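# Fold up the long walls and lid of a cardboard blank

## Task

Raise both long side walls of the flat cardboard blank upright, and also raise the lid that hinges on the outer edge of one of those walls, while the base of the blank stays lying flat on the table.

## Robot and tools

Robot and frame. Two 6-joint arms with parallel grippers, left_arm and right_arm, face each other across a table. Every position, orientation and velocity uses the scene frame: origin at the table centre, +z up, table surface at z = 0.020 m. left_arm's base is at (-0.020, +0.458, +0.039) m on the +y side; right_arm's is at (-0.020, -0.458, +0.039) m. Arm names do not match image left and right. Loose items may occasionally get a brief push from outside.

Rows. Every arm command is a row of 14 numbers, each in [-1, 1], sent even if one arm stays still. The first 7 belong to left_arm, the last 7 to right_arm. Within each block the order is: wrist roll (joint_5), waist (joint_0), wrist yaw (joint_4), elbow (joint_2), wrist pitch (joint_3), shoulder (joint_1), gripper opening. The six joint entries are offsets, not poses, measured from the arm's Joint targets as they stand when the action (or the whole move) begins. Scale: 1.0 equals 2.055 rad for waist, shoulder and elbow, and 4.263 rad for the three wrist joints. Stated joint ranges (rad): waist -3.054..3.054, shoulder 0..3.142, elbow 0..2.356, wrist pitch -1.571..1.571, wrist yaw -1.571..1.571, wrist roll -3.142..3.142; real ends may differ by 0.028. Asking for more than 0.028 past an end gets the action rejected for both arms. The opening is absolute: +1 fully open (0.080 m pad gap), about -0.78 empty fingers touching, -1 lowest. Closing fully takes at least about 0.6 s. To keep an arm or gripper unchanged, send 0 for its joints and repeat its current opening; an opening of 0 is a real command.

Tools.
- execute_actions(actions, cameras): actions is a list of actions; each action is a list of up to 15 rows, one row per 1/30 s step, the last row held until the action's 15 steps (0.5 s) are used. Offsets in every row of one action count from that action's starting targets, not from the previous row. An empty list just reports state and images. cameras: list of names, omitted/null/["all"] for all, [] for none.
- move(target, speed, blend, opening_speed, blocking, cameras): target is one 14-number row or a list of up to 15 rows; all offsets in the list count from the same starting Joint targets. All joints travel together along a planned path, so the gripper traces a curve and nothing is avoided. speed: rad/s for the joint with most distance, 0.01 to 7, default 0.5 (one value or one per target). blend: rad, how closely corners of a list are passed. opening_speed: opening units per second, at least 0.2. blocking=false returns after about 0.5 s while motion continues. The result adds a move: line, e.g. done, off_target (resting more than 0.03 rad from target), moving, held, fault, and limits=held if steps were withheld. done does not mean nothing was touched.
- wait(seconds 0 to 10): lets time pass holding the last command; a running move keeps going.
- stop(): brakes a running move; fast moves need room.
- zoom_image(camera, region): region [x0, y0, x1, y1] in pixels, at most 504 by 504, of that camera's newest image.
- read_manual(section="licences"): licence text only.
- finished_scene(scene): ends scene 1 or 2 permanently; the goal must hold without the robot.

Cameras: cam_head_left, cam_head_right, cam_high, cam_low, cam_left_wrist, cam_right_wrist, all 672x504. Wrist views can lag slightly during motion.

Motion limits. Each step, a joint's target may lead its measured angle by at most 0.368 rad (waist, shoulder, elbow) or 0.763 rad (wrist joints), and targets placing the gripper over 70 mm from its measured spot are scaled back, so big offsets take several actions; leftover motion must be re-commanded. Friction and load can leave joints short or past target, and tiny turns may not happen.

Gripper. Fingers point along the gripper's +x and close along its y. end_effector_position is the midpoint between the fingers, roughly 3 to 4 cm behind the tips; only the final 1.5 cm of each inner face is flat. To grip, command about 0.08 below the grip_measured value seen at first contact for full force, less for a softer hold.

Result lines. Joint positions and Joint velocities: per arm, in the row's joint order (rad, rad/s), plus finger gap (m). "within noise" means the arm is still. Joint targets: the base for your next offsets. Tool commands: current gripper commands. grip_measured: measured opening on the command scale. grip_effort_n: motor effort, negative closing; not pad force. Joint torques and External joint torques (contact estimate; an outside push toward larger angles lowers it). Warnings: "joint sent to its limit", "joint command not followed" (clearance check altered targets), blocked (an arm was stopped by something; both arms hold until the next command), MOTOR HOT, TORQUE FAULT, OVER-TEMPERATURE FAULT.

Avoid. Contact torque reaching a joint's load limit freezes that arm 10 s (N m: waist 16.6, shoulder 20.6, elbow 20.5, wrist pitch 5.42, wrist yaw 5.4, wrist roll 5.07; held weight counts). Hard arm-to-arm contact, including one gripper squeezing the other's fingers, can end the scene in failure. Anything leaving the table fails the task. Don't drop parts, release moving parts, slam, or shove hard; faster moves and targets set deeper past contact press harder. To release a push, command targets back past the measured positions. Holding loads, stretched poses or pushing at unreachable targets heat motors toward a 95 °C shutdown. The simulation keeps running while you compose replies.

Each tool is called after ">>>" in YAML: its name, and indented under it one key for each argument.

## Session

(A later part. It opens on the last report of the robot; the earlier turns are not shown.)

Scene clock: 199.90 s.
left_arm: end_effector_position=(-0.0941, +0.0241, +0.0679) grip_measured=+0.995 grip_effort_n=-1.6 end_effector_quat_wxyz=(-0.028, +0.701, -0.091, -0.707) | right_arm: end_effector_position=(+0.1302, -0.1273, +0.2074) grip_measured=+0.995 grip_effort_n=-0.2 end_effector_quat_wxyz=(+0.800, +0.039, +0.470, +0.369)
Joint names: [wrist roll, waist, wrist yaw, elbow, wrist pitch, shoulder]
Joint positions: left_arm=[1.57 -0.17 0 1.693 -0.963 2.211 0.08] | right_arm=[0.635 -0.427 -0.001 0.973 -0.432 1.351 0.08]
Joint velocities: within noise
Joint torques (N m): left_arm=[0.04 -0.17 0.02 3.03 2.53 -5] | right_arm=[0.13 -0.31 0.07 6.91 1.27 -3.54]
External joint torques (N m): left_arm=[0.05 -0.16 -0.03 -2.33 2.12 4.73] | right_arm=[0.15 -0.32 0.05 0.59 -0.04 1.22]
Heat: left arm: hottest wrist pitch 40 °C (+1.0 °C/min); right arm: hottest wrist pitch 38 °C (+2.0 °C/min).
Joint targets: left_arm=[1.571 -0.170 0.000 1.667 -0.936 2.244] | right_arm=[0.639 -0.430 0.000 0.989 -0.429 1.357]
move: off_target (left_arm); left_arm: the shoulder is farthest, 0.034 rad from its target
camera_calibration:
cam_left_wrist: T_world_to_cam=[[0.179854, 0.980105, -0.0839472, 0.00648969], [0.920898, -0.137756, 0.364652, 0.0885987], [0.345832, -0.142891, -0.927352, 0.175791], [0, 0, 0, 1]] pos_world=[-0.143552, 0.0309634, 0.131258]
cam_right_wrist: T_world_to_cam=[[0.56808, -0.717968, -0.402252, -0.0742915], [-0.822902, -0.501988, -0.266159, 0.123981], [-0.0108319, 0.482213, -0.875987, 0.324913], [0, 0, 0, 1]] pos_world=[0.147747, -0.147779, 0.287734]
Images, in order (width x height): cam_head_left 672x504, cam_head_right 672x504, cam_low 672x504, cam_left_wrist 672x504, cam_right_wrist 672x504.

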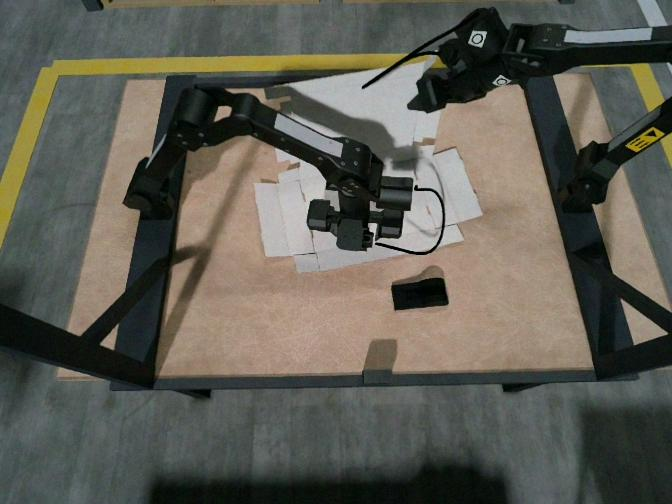

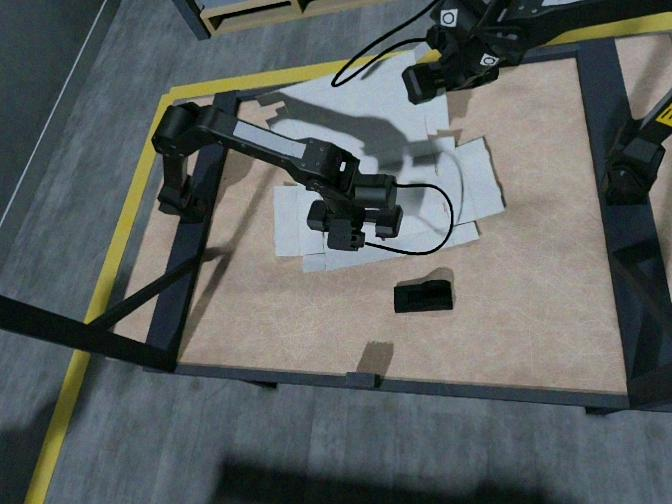

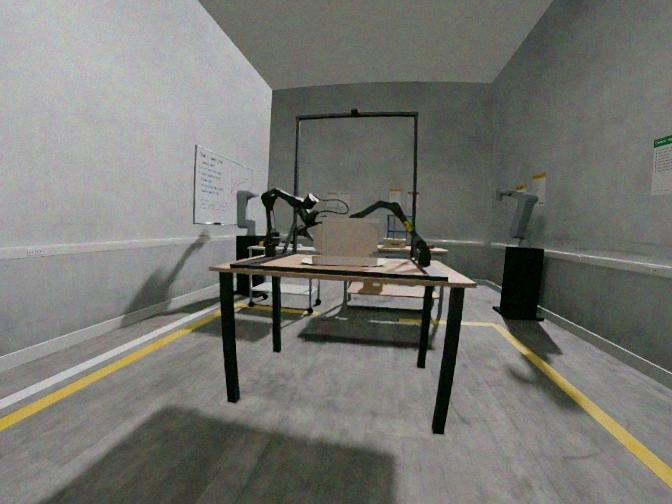

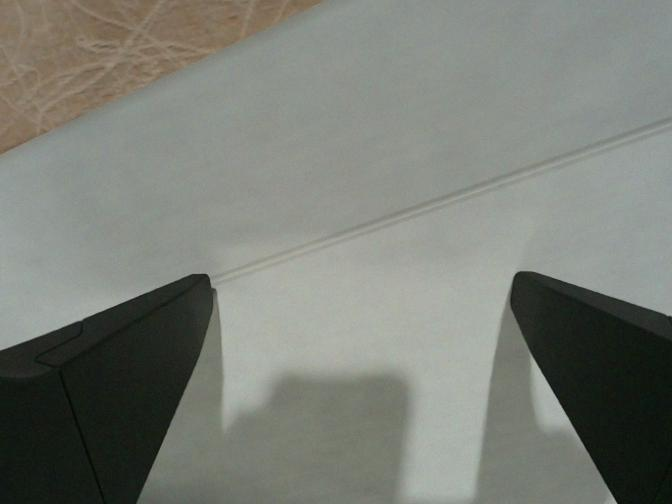

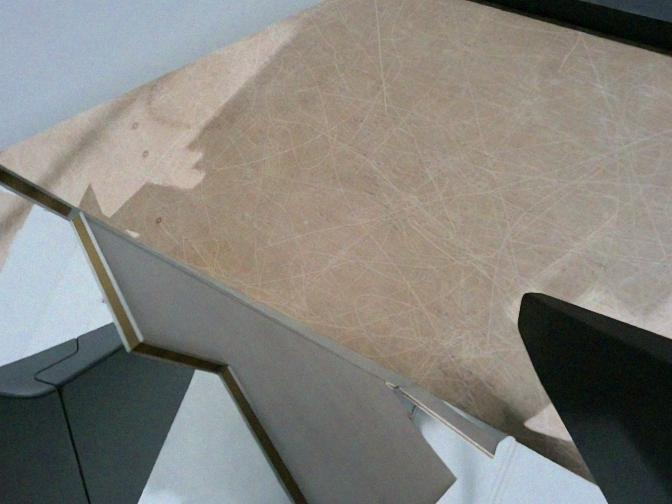

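>>> move:
  target:
    - [0,0,0,0,0,0,1,-0.1264,0.1567,0,-0.0779,0.0084,-0.0662,1]
    - [0,0,0,0,0,0,1,-0.185,0.2367,0,-0.157,0.019,-0.124,1]
  speed: 0.3
  cameras: ["cam_head_left","cam_head_right","cam_low","cam_right_wrist"]

>>> zoom_image:
  camera: "cam_head_left"
  region: [230, 30, 520, 300]

>>> zoom_image:
  camera: "cam_low"
  region: [270, 205, 430, 285]

Scene clock: 206.10 s.
left_arm: end_effector_position=(-0.1047, +0.0254, +0.0680) grip_measured=+0.995 grip_effort_n=-1.6 end_effector_quat_wxyz=(-0.033, +0.693, -0.097, -0.713) | right_arm: end_effector_position=(-0.0265, -0.1563, +0.1721) grip_measured=+0.995 grip_effort_n=-0.2 end_effector_quat_wxyz=(+0.627, -0.330, +0.219, +0.671)
Joint names: [wrist roll, waist, wrist yaw, elbow, wrist pitch, shoulder]
Joint positions: left_arm=[1.568 -0.187 0.02 1.692 -0.96 2.21 0.08] | right_arm=[-0.142 0.037 0.03 0.668 -0.361 1.108 0.08]
Joint velocities: within noise
Joint torques (N m): left_arm=[0.1 1.73 -0.62 3.13 2.31 -5.07] | right_arm=[-0.22 1.45 -1.14 5 1.95 -3.24]
External joint torques (N m): left_arm=[0.11 1.65 -0.67 -2.25 1.88 4.63] | right_arm=[-0.23 1.45 -1.15 -1.26 0.64 -0.14]
Heat: left arm: hottest wrist pitch 41 °C (+2.0 °C/min); right arm: hottest wrist pitch 38 °C (+1.0 °C/min).
Joint targets: left_arm=[1.571 -0.170 0.000 1.667 -0.936 2.244] | right_arm=[-0.150 0.056 0.000 0.666 -0.348 1.102]
move: off_target (left_arm); left_arm: the shoulder is farthest, 0.034 rad from its target
camera_calibration:
cam_right_wrist: T_world_to_cam=[[0.983027, 0.130284, 0.129162, 0.0318429], [0.170648, -0.907828, -0.383052, -0.0458917], [0.0673515, 0.398591, -0.914652, 0.30199], [0, 0, 0, 1]] pos_world=[-0.0438106, -0.166181, 0.254524]
Images, in order (width x height): cam_head_left 672x504, cam_head_right 672x504, cam_low 672x504, cam_right_wrist 672x504.

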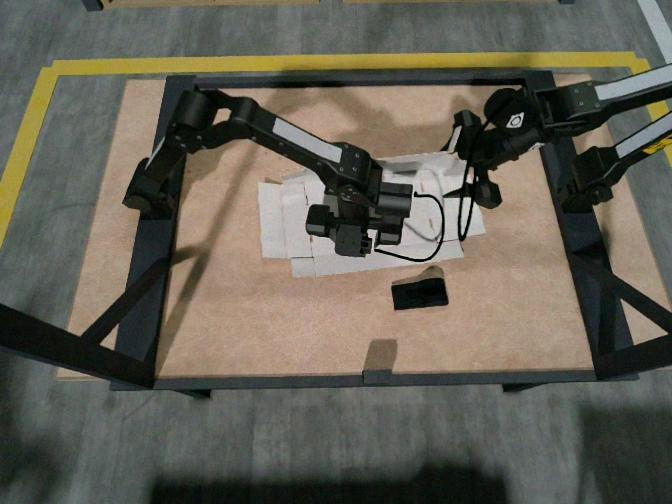

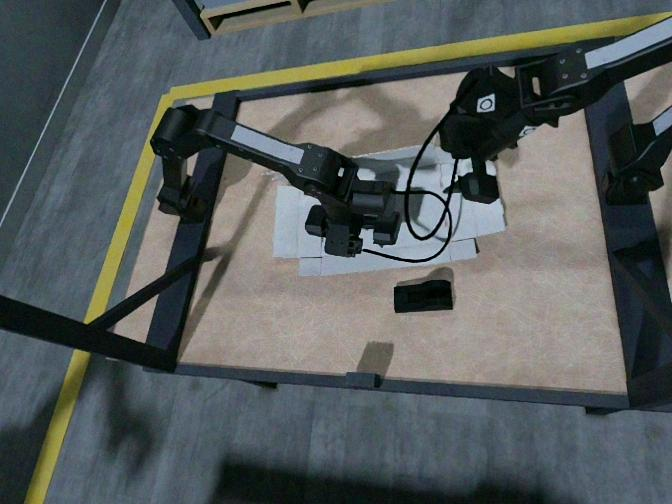

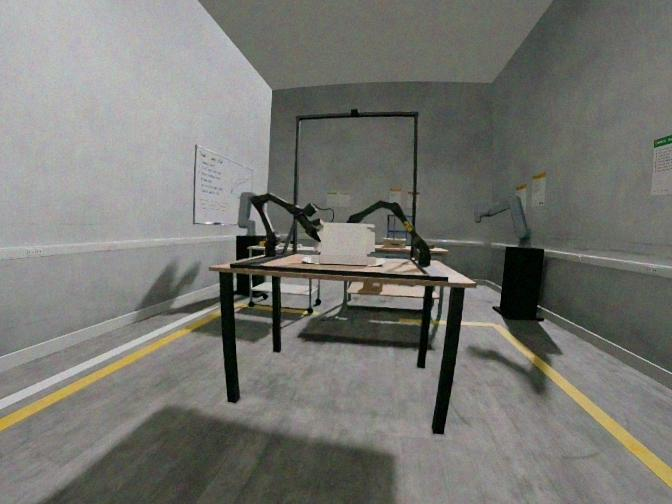

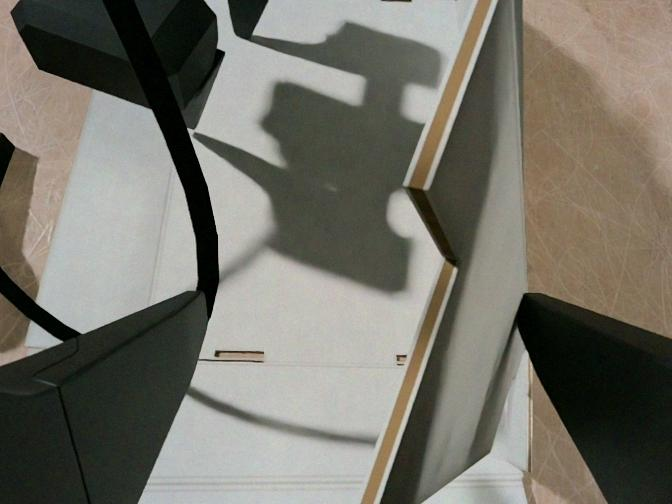

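Scaled by 1.738 from the camera's 672x504 image, which has a finer 960x720 frame.

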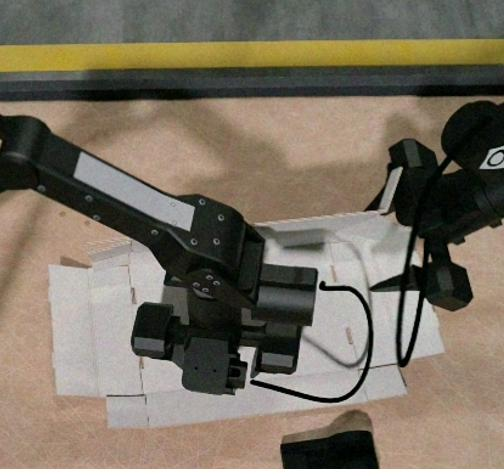

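Scaled by 3.150 from the camera's 672x504 image, which has a finer 960x720 frame.

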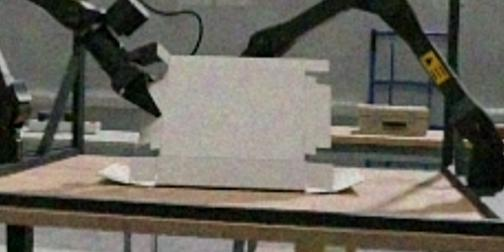

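>>> move:
  target:
    - [0,0,0,0,0,0,1,0.0587,-0.08,0,0.079,-0.011,0.058,1]
    - [0,0,0,0,0,0,1,0.15,-0.2,0,0.13,-0.019,0.1,1]
  speed: 0.3
  cameras: ["cam_head_left","cam_head_right","cam_low","cam_right_wrist"]

>>> zoom_image:
  camera: "cam_low"
  region: [270, 205, 430, 285]

Scene clock: 211.37 s.
left_arm: end_effector_position=(-0.0986, +0.0211, +0.0690) grip_measured=+0.995 grip_effort_n=-1.6 end_effector_quat_wxyz=(-0.023, +0.698, -0.099, -0.709) | right_arm: end_effector_position=(+0.0985, -0.1291, +0.2027) grip_measured=+0.995 grip_effort_n=0.2 end_effector_quat_wxyz=(+0.784, -0.040, +0.441, +0.435)
Joint names: [wrist roll, waist, wrist yaw, elbow, wrist pitch, shoulder]
Joint positions: left_arm=[1.568 -0.176 0.007 1.692 -0.946 2.208 0.08] | right_arm=[0.484 -0.347 -0.002 0.918 -0.43 1.3 0.08]
Joint velocities: within noise
Joint torques (N m): left_arm=[0.11 0.62 -0.17 3.12 1.44 -5.01] | right_arm=[0.24 -0.64 0.09 6.83 1.19 -3.03]
External joint torques (N m): left_arm=[0.12 0.63 -0.22 -2.28 0.98 4.69] | right_arm=[0.26 -0.62 0.07 0.59 -0.09 1.31]
Heat: left arm: hottest wrist pitch 41 °C (+2.0 °C/min); right arm: hottest wrist pitch 39 °C (+1.0 °C/min).
Joint targets: left_arm=[1.571 -0.170 -0.001 1.667 -0.936 2.244] | right_arm=[0.490 -0.355 0.000 0.933 -0.429 1.308]
move: off_target (left_arm); left_arm: the shoulder is farthest, 0.036 rad from its target
camera_calibration:
cam_right_wrist: T_world_to_cam=[[0.728807, -0.609028, -0.31293, -0.0794051], [-0.684563, -0.657857, -0.314003, 0.0717194], [-0.0146264, 0.443068, -0.896369, 0.320703], [0, 0, 0, 1]] pos_world=[0.111658, -0.143272, 0.28514]
Images, in order (width x height): cam_head_left 672x504, cam_head_right 672x504, cam_low 672x504, cam_right_wrist 672x504.

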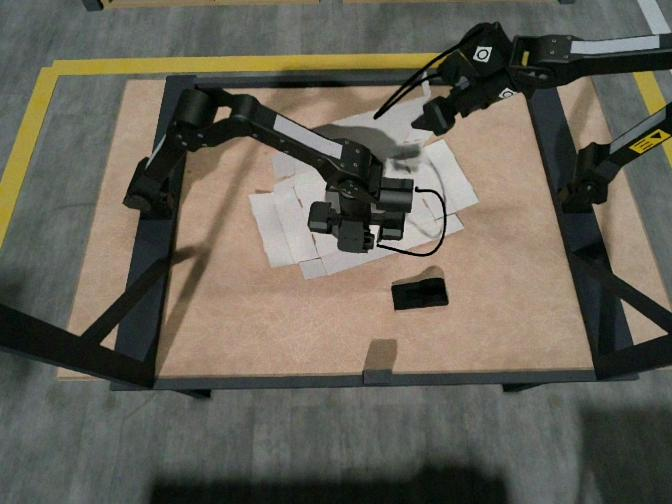

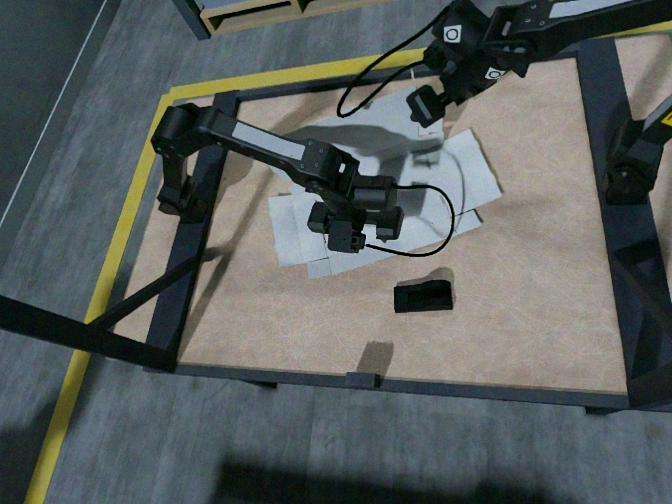

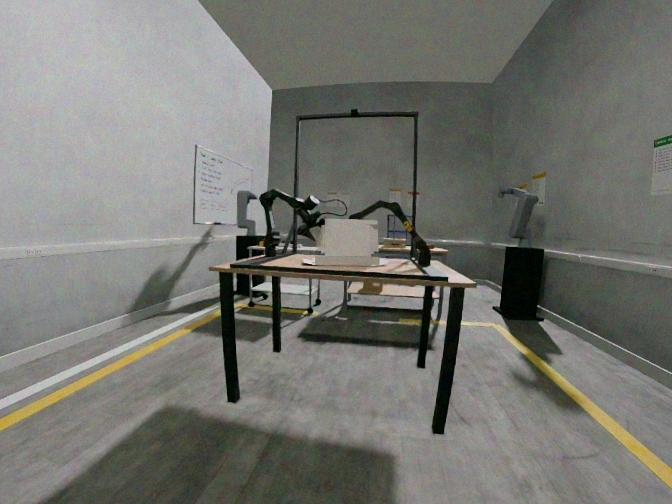

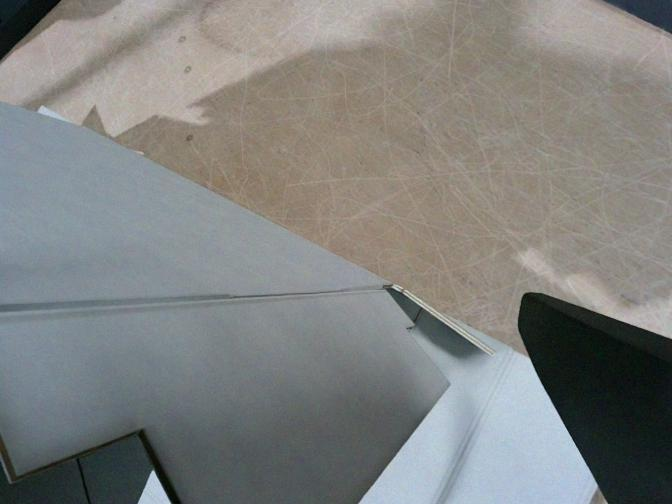

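Scaled by 3.150 from the camera's 672x504 image, which has a finer 960x720 frame.

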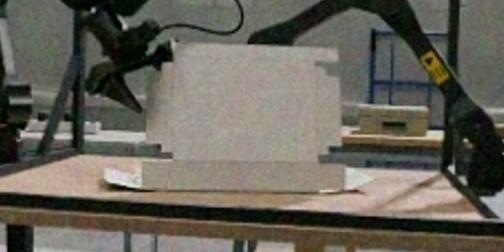

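>>> move:
  target:
    - [0,0,0,0,0,0,1,0,-0.05,0,0,0,-0.17,1]
    - [0,0,0,0,0,0,1,0,-0.15,0,0,0,-0.17,1]
  speed: 0.6

>>> zoom_image:
  camera: "cam_head_left"
  region: [230, 50, 520, 330]

>>> zoom_image:
  camera: "cam_head_right"
  region: [230, 50, 520, 330]

>>> zoom_image:
  camera: "cam_low"
  region: [270, 205, 430, 285]

Scene clock: 219.87 s.
left_arm: end_effector_position=(-0.0974, +0.0203, +0.0691) grip_measured=+0.995 grip_effort_n=-1.6 end_effector_quat_wxyz=(-0.022, +0.698, -0.100, -0.708) | right_arm: end_effector_position=(+0.1709, -0.2117, +0.3090) grip_measured=+0.995 grip_effort_n=0.2 end_effector_quat_wxyz=(+0.872, +0.109, +0.308, +0.364)
Joint names: [wrist roll, waist, wrist yaw, elbow, wrist pitch, shoulder]
Joint positions: left_arm=[1.568 -0.174 0.004 1.692 -0.943 2.208 0.08] | right_arm=[0.486 -0.66 0.001 0.922 -0.432 0.966 0.08]
Joint velocities: within noise
Joint torques (N m): left_arm=[0.08 0.35 -0.15 3.03 1.19 -4.95] | right_arm=[0.13 -0.31 -0.05 6.62 1.49 -2.78]
External joint torques (N m): left_arm=[0.09 0.34 -0.2 -2.45 0.72 4.92] | right_arm=[0.15 -0.32 -0.06 0.11 -0.06 -0.36]
Heat: left arm: hottest wrist pitch 40 °C (+0.0 °C/min); right arm: hottest elbow 38 °C (+1.0 °C/min).
Joint targets: left_arm=[1.571 -0.170 -0.001 1.667 -0.936 2.244] | right_arm=[0.490 -0.663 0.000 0.933 -0.429 0.958]
move: off_target (left_arm); left_arm: the shoulder is farthest, 0.036 rad from its target
camera_calibration:
cam_left_wrist: T_world_to_cam=[[0.182493, 0.97751, -0.105689, 0.0127129], [0.923444, -0.133502, 0.35976, 0.0910904], [0.33756, -0.163252, -0.92704, 0.177096], [0, 0, 0, 1]] pos_world=[-0.146217, 0.0286449, 0.132748]
cam_right_wrist: T_world_to_cam=[[0.5782, -0.709519, -0.402825, -0.116982], [-0.761776, -0.292641, -0.577978, 0.272397], [0.292203, 0.641049, -0.709699, 0.385491], [0, 0, 0, 1]] pos_world=[0.162503, -0.250405, 0.3839]

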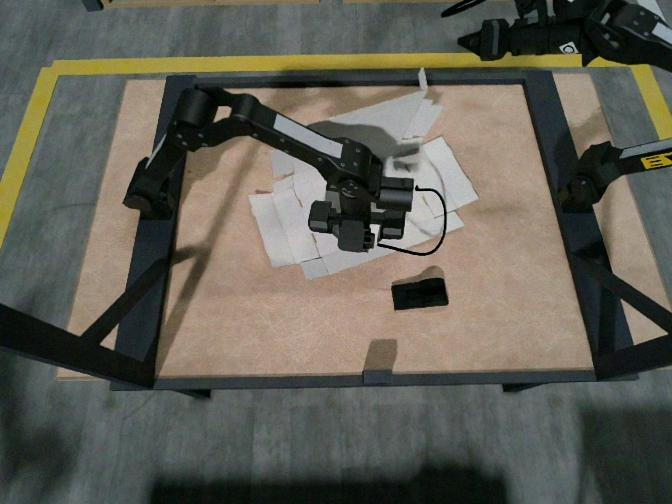

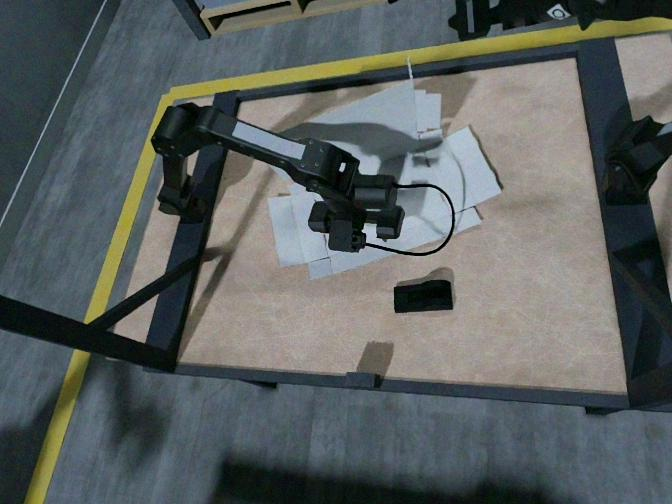

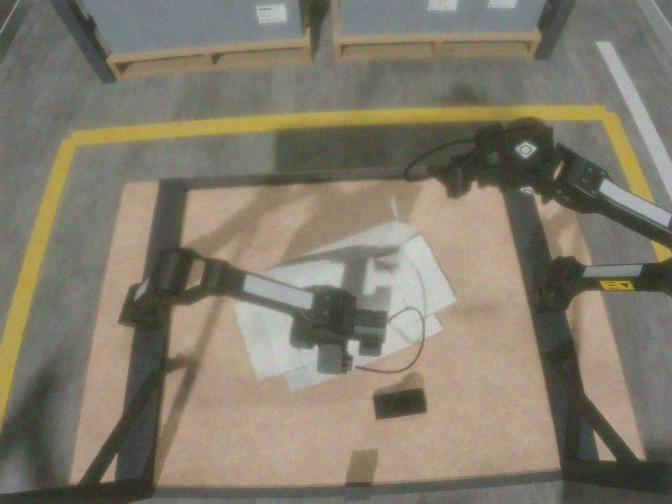

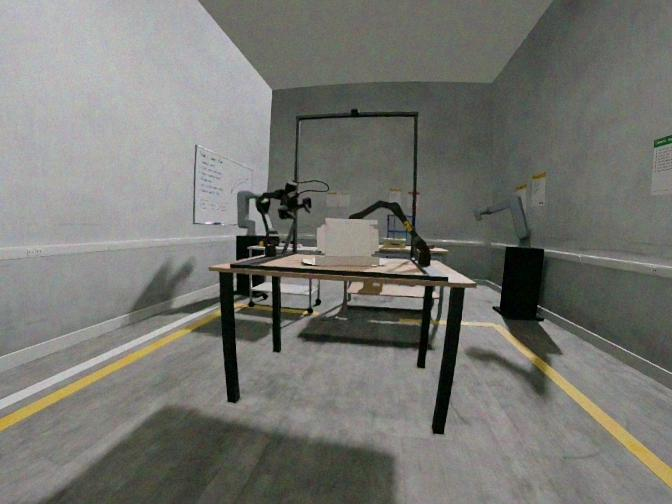

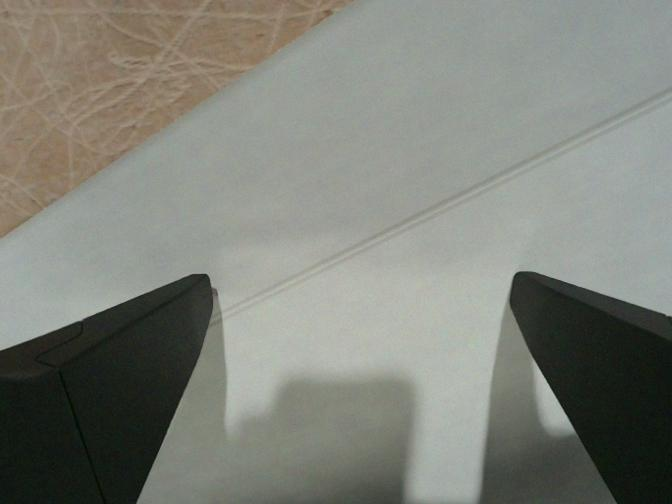

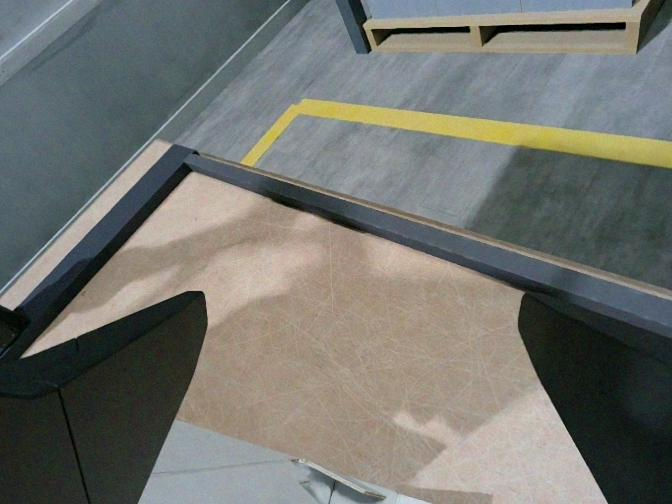

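Scaled by 1.738 from the camera's 672x504 image, which has a finer 960x720 frame.

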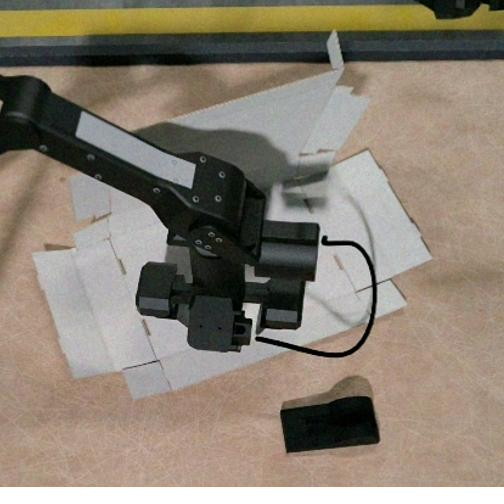

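Scaled by 1.738 from the camera's 672x504 image, which has a finer 960x720 frame.

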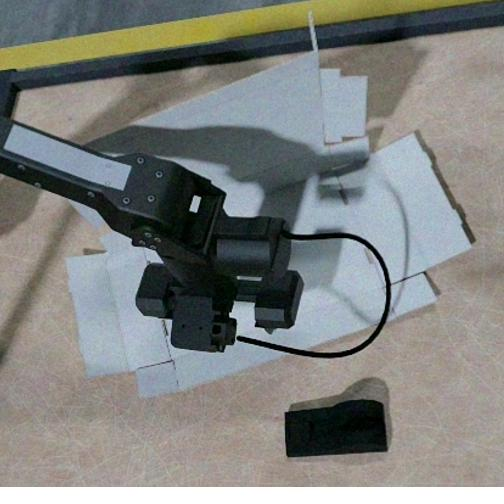

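Scaled by 3.150 from the camera's 672x504 image, which has a finer 960x720 frame.

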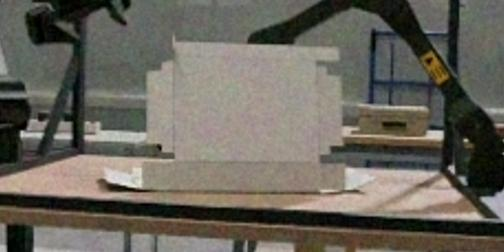

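>>> move:
  target:
    - [0,0,0,0.0487,-0.0333,-0.027,1,0,0,0,0,0,-0.12,1]
    - [0,0.1168,0,0.019,-0.028,-0.0457,1,0,0,0,0,0,-0.12,1]
    - [0,0.1168,0,-0.029,0.0054,-0.0165,1,0,0,0,0,0,-0.12,1]
    - [0,0.2238,0,-0.029,0.0054,-0.0165,1,0,0,0,0,0,-0.12,1]
  speed: [0.4,0.4,0.2,0.15]
  cameras: ["cam_head_left","cam_head_right","cam_low","cam_left_wrist"]

>>> zoom_image:
  camera: "cam_head_left"
  region: [230, 50, 520, 330]

Scene clock: 258.90 s.
left_arm: end_effector_position=(+0.0975, +0.0389, +0.0682) grip_measured=+0.995 grip_effort_n=-1.6 end_effector_quat_wxyz=(+0.137, +0.701, +0.059, -0.698) | right_arm: end_effector_position=(+0.1402, -0.2512, +0.3755) grip_measured=+0.995 grip_effort_n=0.2 end_effector_quat_wxyz=(+0.878, +0.166, +0.204, +0.399)
Joint names: [wrist roll, waist, wrist yaw, elbow, wrist pitch, shoulder]
Joint positions: left_arm=[1.568 0.278 0.011 1.635 -0.921 2.175 0.08] | right_arm=[0.486 -0.66 0.001 0.922 -0.432 0.717 0.08]
Joint velocities: within noise
Joint torques (N m): left_arm=[0.01 1.38 -0.31 2.8 1.2 -4.98] | right_arm=[0.13 -0.32 -0.05 6.39 1.59 -1.01]
External joint torques (N m): left_arm=[0.01 1.43 -0.37 -2.55 0.75 4.48] | right_arm=[0.15 -0.3 -0.06 0.26 -0.01 -0.28]
Heat: left arm: hottest wrist pitch 38 °C (-2.0 °C/min); right arm: hottest elbow 38 °C (+1.0 °C/min).
Joint targets: left_arm=[1.571 0.290 -0.001 1.608 -0.913 2.210] | right_arm=[0.490 -0.663 0.000 0.933 -0.429 0.712]
move: off_target (left_arm); left_arm: the shoulder is farthest, 0.035 rad from its target
camera_calibration:
cam_left_wrist: T_world_to_cam=[[-0.262064, 0.95945, -0.103816, 0.00278554], [0.891983, 0.281878, 0.353427, -0.0986944], [0.368359, 0.0000179382, -0.929684, 0.104318], [0, 0, 0, 1]] pos_world=[0.0503373, 0.0251453, 0.132153]
Images, in order (width x height): cam_head_left 672x504, cam_head_right 672x504, cam_low 672x504, cam_left_wrist 672x504.

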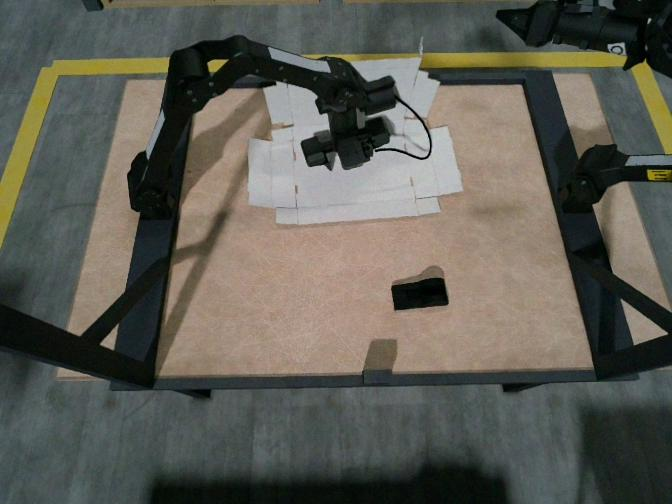

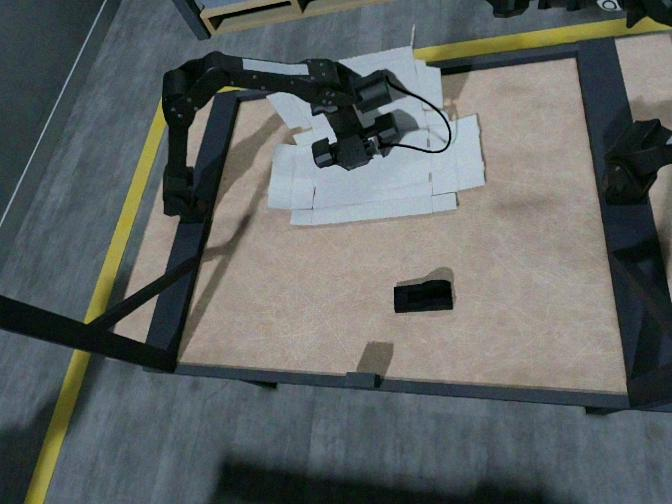

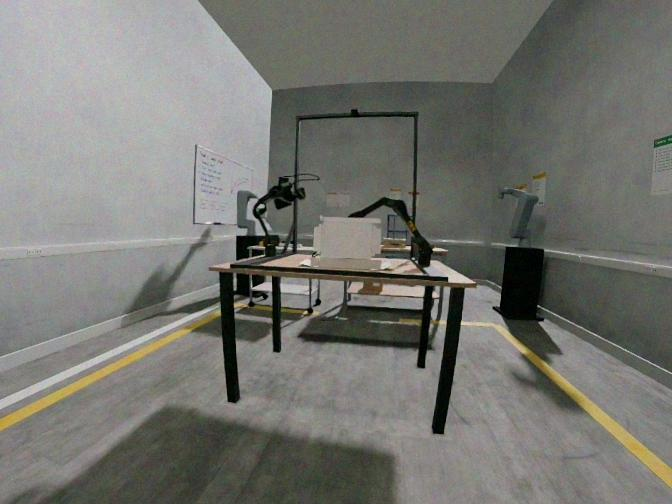

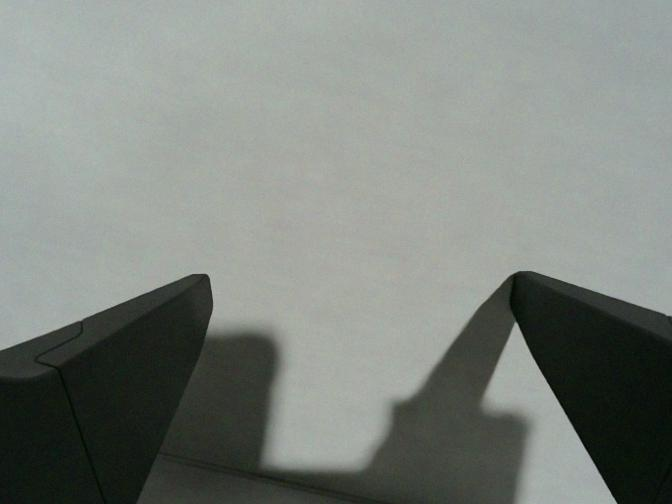

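Scaled by 1.738 from the camera's 672x504 image, which has a finer 960x720 frame.

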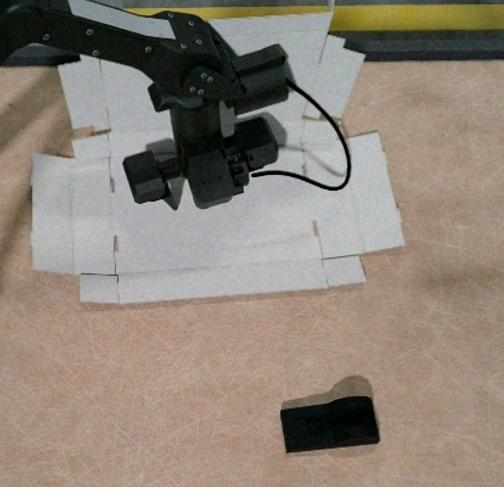

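>>> move:
  target:
    - [0,0,0,0,0,0,1,-0.115,0.5277,0.184,0,0,0,1]
    - [0,0,0,0,0,0,1,-0.115,0.5277,0.184,0.3343,-0.1574,0.671,1]
    - [0,0,0,0,0,0,1,-0.115,0.5277,0.184,0.2774,-0.1163,0.7027,1]
  speed: [1,0.8,0.2]
  cameras: ["cam_head_left","cam_head_right","cam_low","cam_right_wrist"]

>>> zoom_image:
  camera: "cam_head_left"
  region: [230, 50, 520, 330]

Scene clock: 280.37 s.
left_arm: end_effector_position=(+0.0975, +0.0389, +0.0682) grip_measured=+0.995 grip_effort_n=-1.6 end_effector_quat_wxyz=(+0.137, +0.701, +0.059, -0.698) | right_arm: end_effector_position=(-0.0845, -0.0511, +0.0924) grip_measured=+0.995 grip_effort_n=0.2 end_effector_quat_wxyz=(+0.585, -0.692, +0.130, +0.403)
Joint names: [wrist roll, waist, wrist yaw, elbow, wrist pitch, shoulder]
Joint positions: left_arm=[1.568 0.278 0.011 1.635 -0.921 2.175 0.08] | right_arm=[0.002 0.418 0.783 1.509 -0.927 2.146 0.08]
Joint velocities: within noise
Joint torques (N m): left_arm=[0.07 1.49 -0.34 2.85 1.26 -4.79] | right_arm=[-0.02 0.11 0.52 3.48 0.37 -6.78]
External joint torques (N m): left_arm=[0.08 1.55 -0.4 -2.53 0.81 4.74] | right_arm=[-0.06 0.12 0.09 -1.61 0.01 2.2]
Heat: left arm: hottest wrist pitch 37 °C (-3.0 °C/min); right arm: hottest elbow 38 °C (+0.0 °C/min).
Joint targets: left_arm=[1.571 0.290 -0.001 1.608 -0.913 2.210] | right_arm=[-0.001 0.422 0.785 1.503 -0.925 2.156]
move: off_target (left_arm); left_arm: the shoulder is farthest, 0.035 rad from its target
camera_calibration:
cam_right_wrist: T_world_to_cam=[[0.645303, 0.296838, 0.703898, 0.0122543], [0.159734, -0.953482, 0.255651, -0.0332419], [0.74704, -0.0525357, -0.6627, 0.202165], [0, 0, 0, 1]] pos_world=[-0.153623, -0.0247122, 0.133847]
Images, in order (width x height): cam_head_left 672x504, cam_head_right 672x504, cam_low 672x504, cam_right_wrist 672x504.

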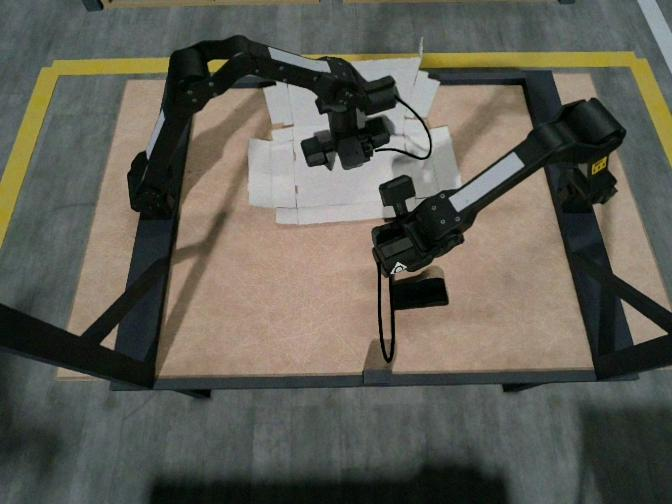

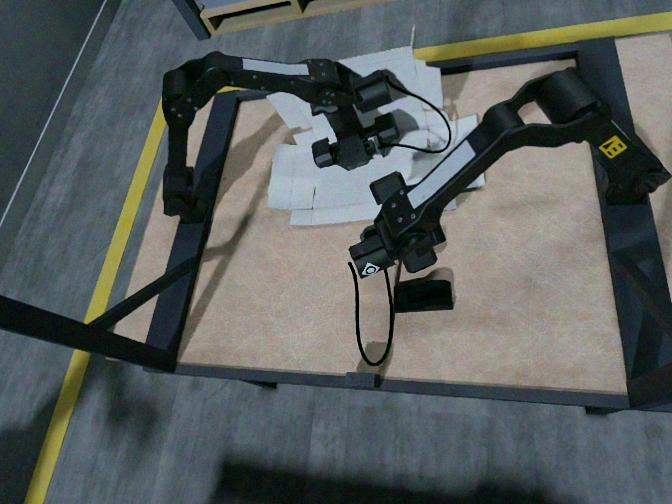

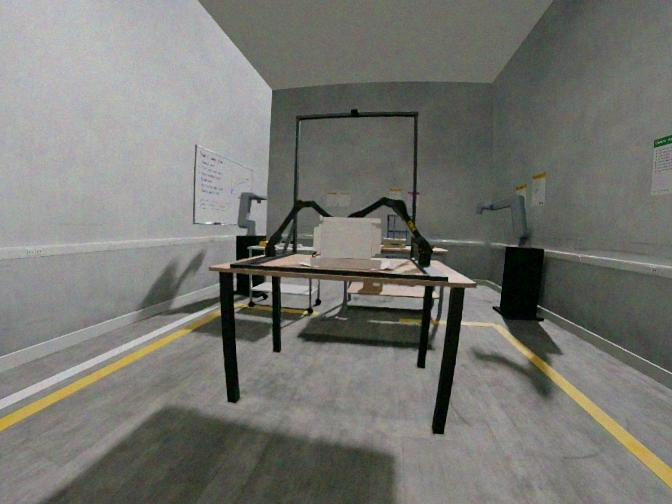

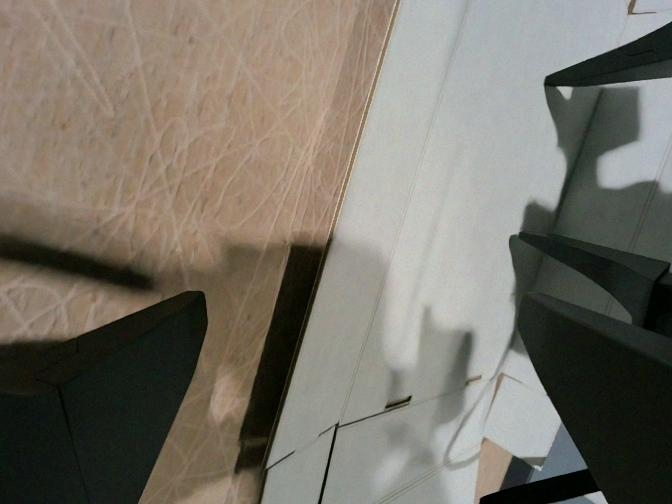

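Scaled by 1.738 from the camera's 672x504 image, which has a finer 960x720 frame.

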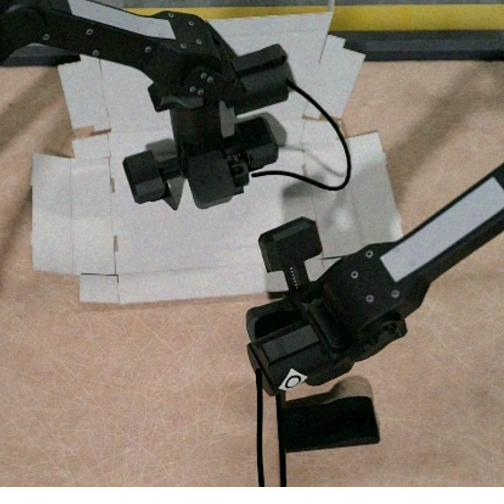

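>>> move:
  target:
    - [0,0,0,0.0477,-0.0335,-0.029,1,0,0,0,0,0,0,1]
    - [0,0.006,0,-0.114,-0.0077,-0.1374,1,0,0,0,0,0,0,1]
    - [0,0.006,0,-0.159,0.0277,-0.1012,1,0,0,0,0,0,0,1]
  speed: [0.4,0.4,0.2]
  cameras: ["cam_right_wrist"]

>>> move:
  target:
    - [0,0,0,0,0,0,1,0,-0.0905,0,0.049,-0.009,0.0297,1]
  speed: 0.2
  cameras: ["cam_head_left","cam_head_right","cam_right_wrist"]

Scene clock: 292.27 s.
left_arm: end_effector_position=(+0.0894, +0.1039, +0.0654) grip_measured=+0.995 grip_effort_n=-1.6 end_effector_quat_wxyz=(+0.135, +0.703, +0.077, -0.694) | right_arm: end_effector_position=(-0.0846, -0.0510, +0.0924) grip_measured=+0.995 grip_effort_n=0.2 end_effector_quat_wxyz=(+0.585, -0.692, +0.130, +0.403)
Joint names: [wrist roll, waist, wrist yaw, elbow, wrist pitch, shoulder]
Joint positions: left_arm=[1.57 0.3 0 1.306 -0.827 1.968 0.08] | right_arm=[0.002 0.418 0.783 1.509 -0.926 2.146 0.08]
Joint velocities: within noise
Joint torques (N m): left_arm=[0.04 0.28 0.04 2.66 2.82 -3.47] | right_arm=[-0.03 0.16 0.52 3.48 0.34 -6.8]
External joint torques (N m): left_arm=[0.04 0.32 -0.01 -2.47 2.41 4.47] | right_arm=[-0.06 0.11 0.1 -1.55 0.02 2.13]
Heat: left arm: hottest wrist pitch 37 °C (-2.0 °C/min); right arm: hottest wrist pitch 37 °C (-1.0 °C/min).
Joint targets: left_arm=[1.571 0.302 0.000 1.281 -0.795 2.002] | right_arm=[-0.001 0.422 0.785 1.503 -0.925 2.156]
move: off_target (left_arm); left_arm: the shoulder is farthest, 0.034 rad from its target
camera_calibration:
cam_right_wrist: T_world_to_cam=[[0.645388, 0.296539, 0.703945, 0.0122538], [0.15978, -0.953591, 0.255214, -0.0331799], [0.746957, -0.0522363, -0.662818, 0.202175], [0, 0, 0, 1]] pos_world=[-0.153623, -0.0247129, 0.133847]
Images, in order (width x height): cam_right_wrist 672x504.

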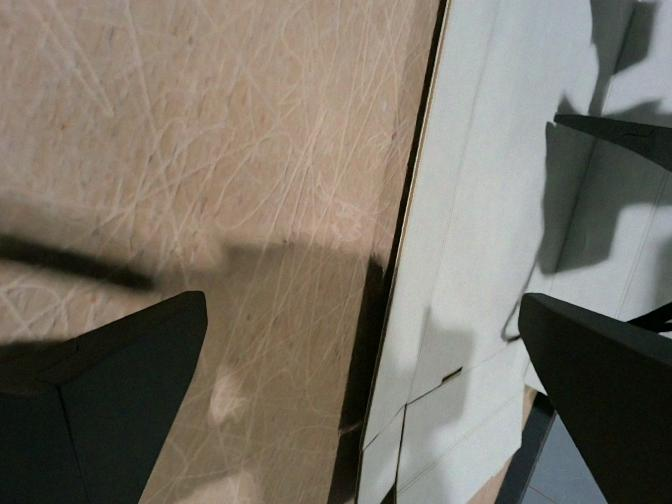

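Scene clock: 293.63 s.
left_arm: end_effector_position=(+0.0894, +0.1039, +0.0654) grip_measured=+0.995 grip_effort_n=-1.6 end_effector_quat_wxyz=(+0.135, +0.703, +0.077, -0.694) | right_arm: end_effector_position=(-0.0122, -0.0335, +0.0890) grip_measured=+0.995 grip_effort_n=-0.2 end_effector_quat_wxyz=(+0.616, -0.681, +0.194, +0.345)
Joint names: [wrist roll, waist, wrist yaw, elbow, wrist pitch, shoulder]
Joint positions: left_arm=[1.57 0.3 0 1.306 -0.826 1.968 0.08] | right_arm=[0.002 0.235 0.783 1.592 -0.962 2.205 0.08]
Joint velocities: within noise
Joint torques (N m): left_arm=[0.03 0.25 0.02 2.93 2.82 -3.37] | right_arm=[-0.02 -0.23 0.52 5.28 0.15 -6.95]
External joint torques (N m): left_arm=[0.03 0.24 -0.03 -2.11 2.43 4.49] | right_arm=[-0.05 -0.29 0.11 0.24 -0.16 2.34]
Heat: left arm: hottest wrist pitch 37 °C (-2.0 °C/min); right arm: hottest elbow 36 °C (-2.0 °C/min).
Joint targets: left_arm=[1.571 0.302 0.000 1.281 -0.795 2.002] | right_arm=[-0.001 0.236 0.785 1.604 -0.963 2.217]
move: off_target (left_arm); left_arm: the shoulder is farthest, 0.034 rad from its target
camera_calibration:
cam_right_wrist: T_world_to_cam=[[0.68678, 0.181925, 0.703731, -0.0405505], [-0.0179586, -0.963629, 0.266639, -0.0306659], [0.726644, -0.19576, -0.658534, 0.141265], [0, 0, 0, 1]] pos_world=[-0.0753506, 0.00548059, 0.129741]
Images, in order (width x height): cam_head_left 672x504, cam_head_right 672x504, cam_right_wrist 672x504.

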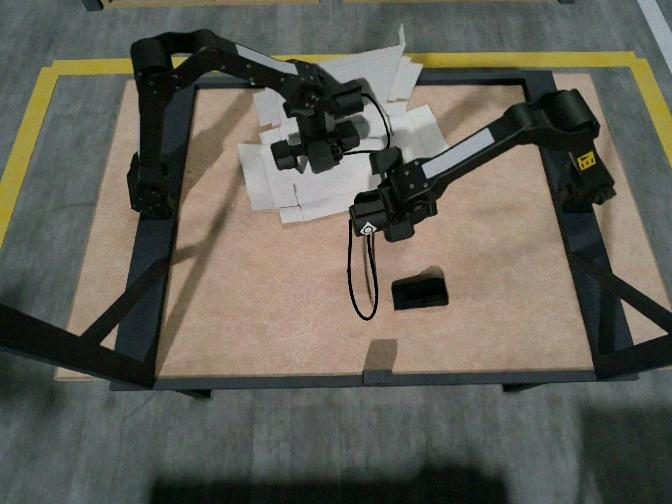

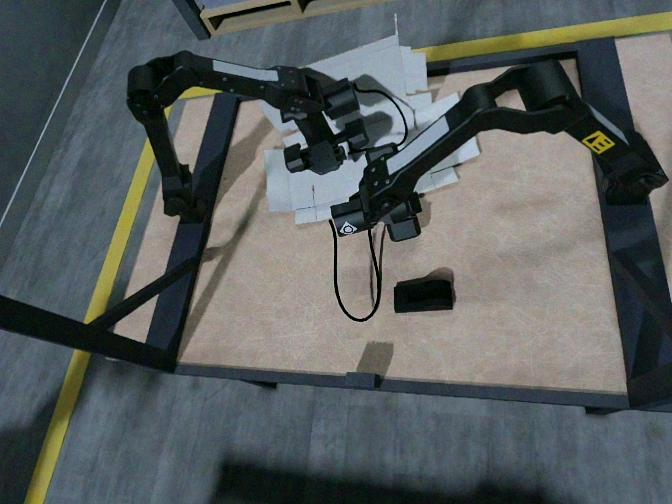

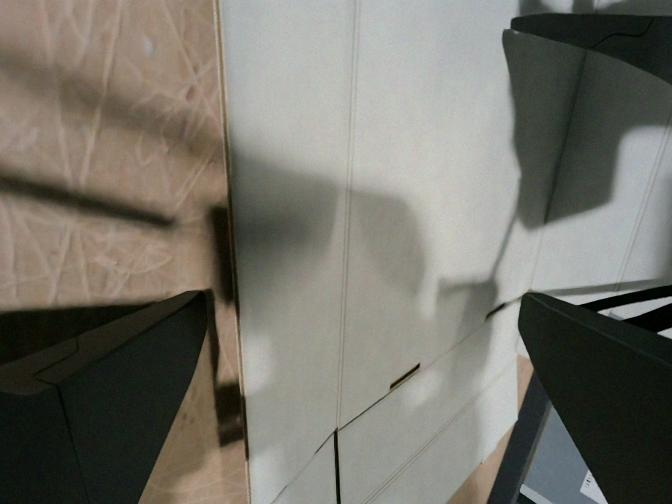

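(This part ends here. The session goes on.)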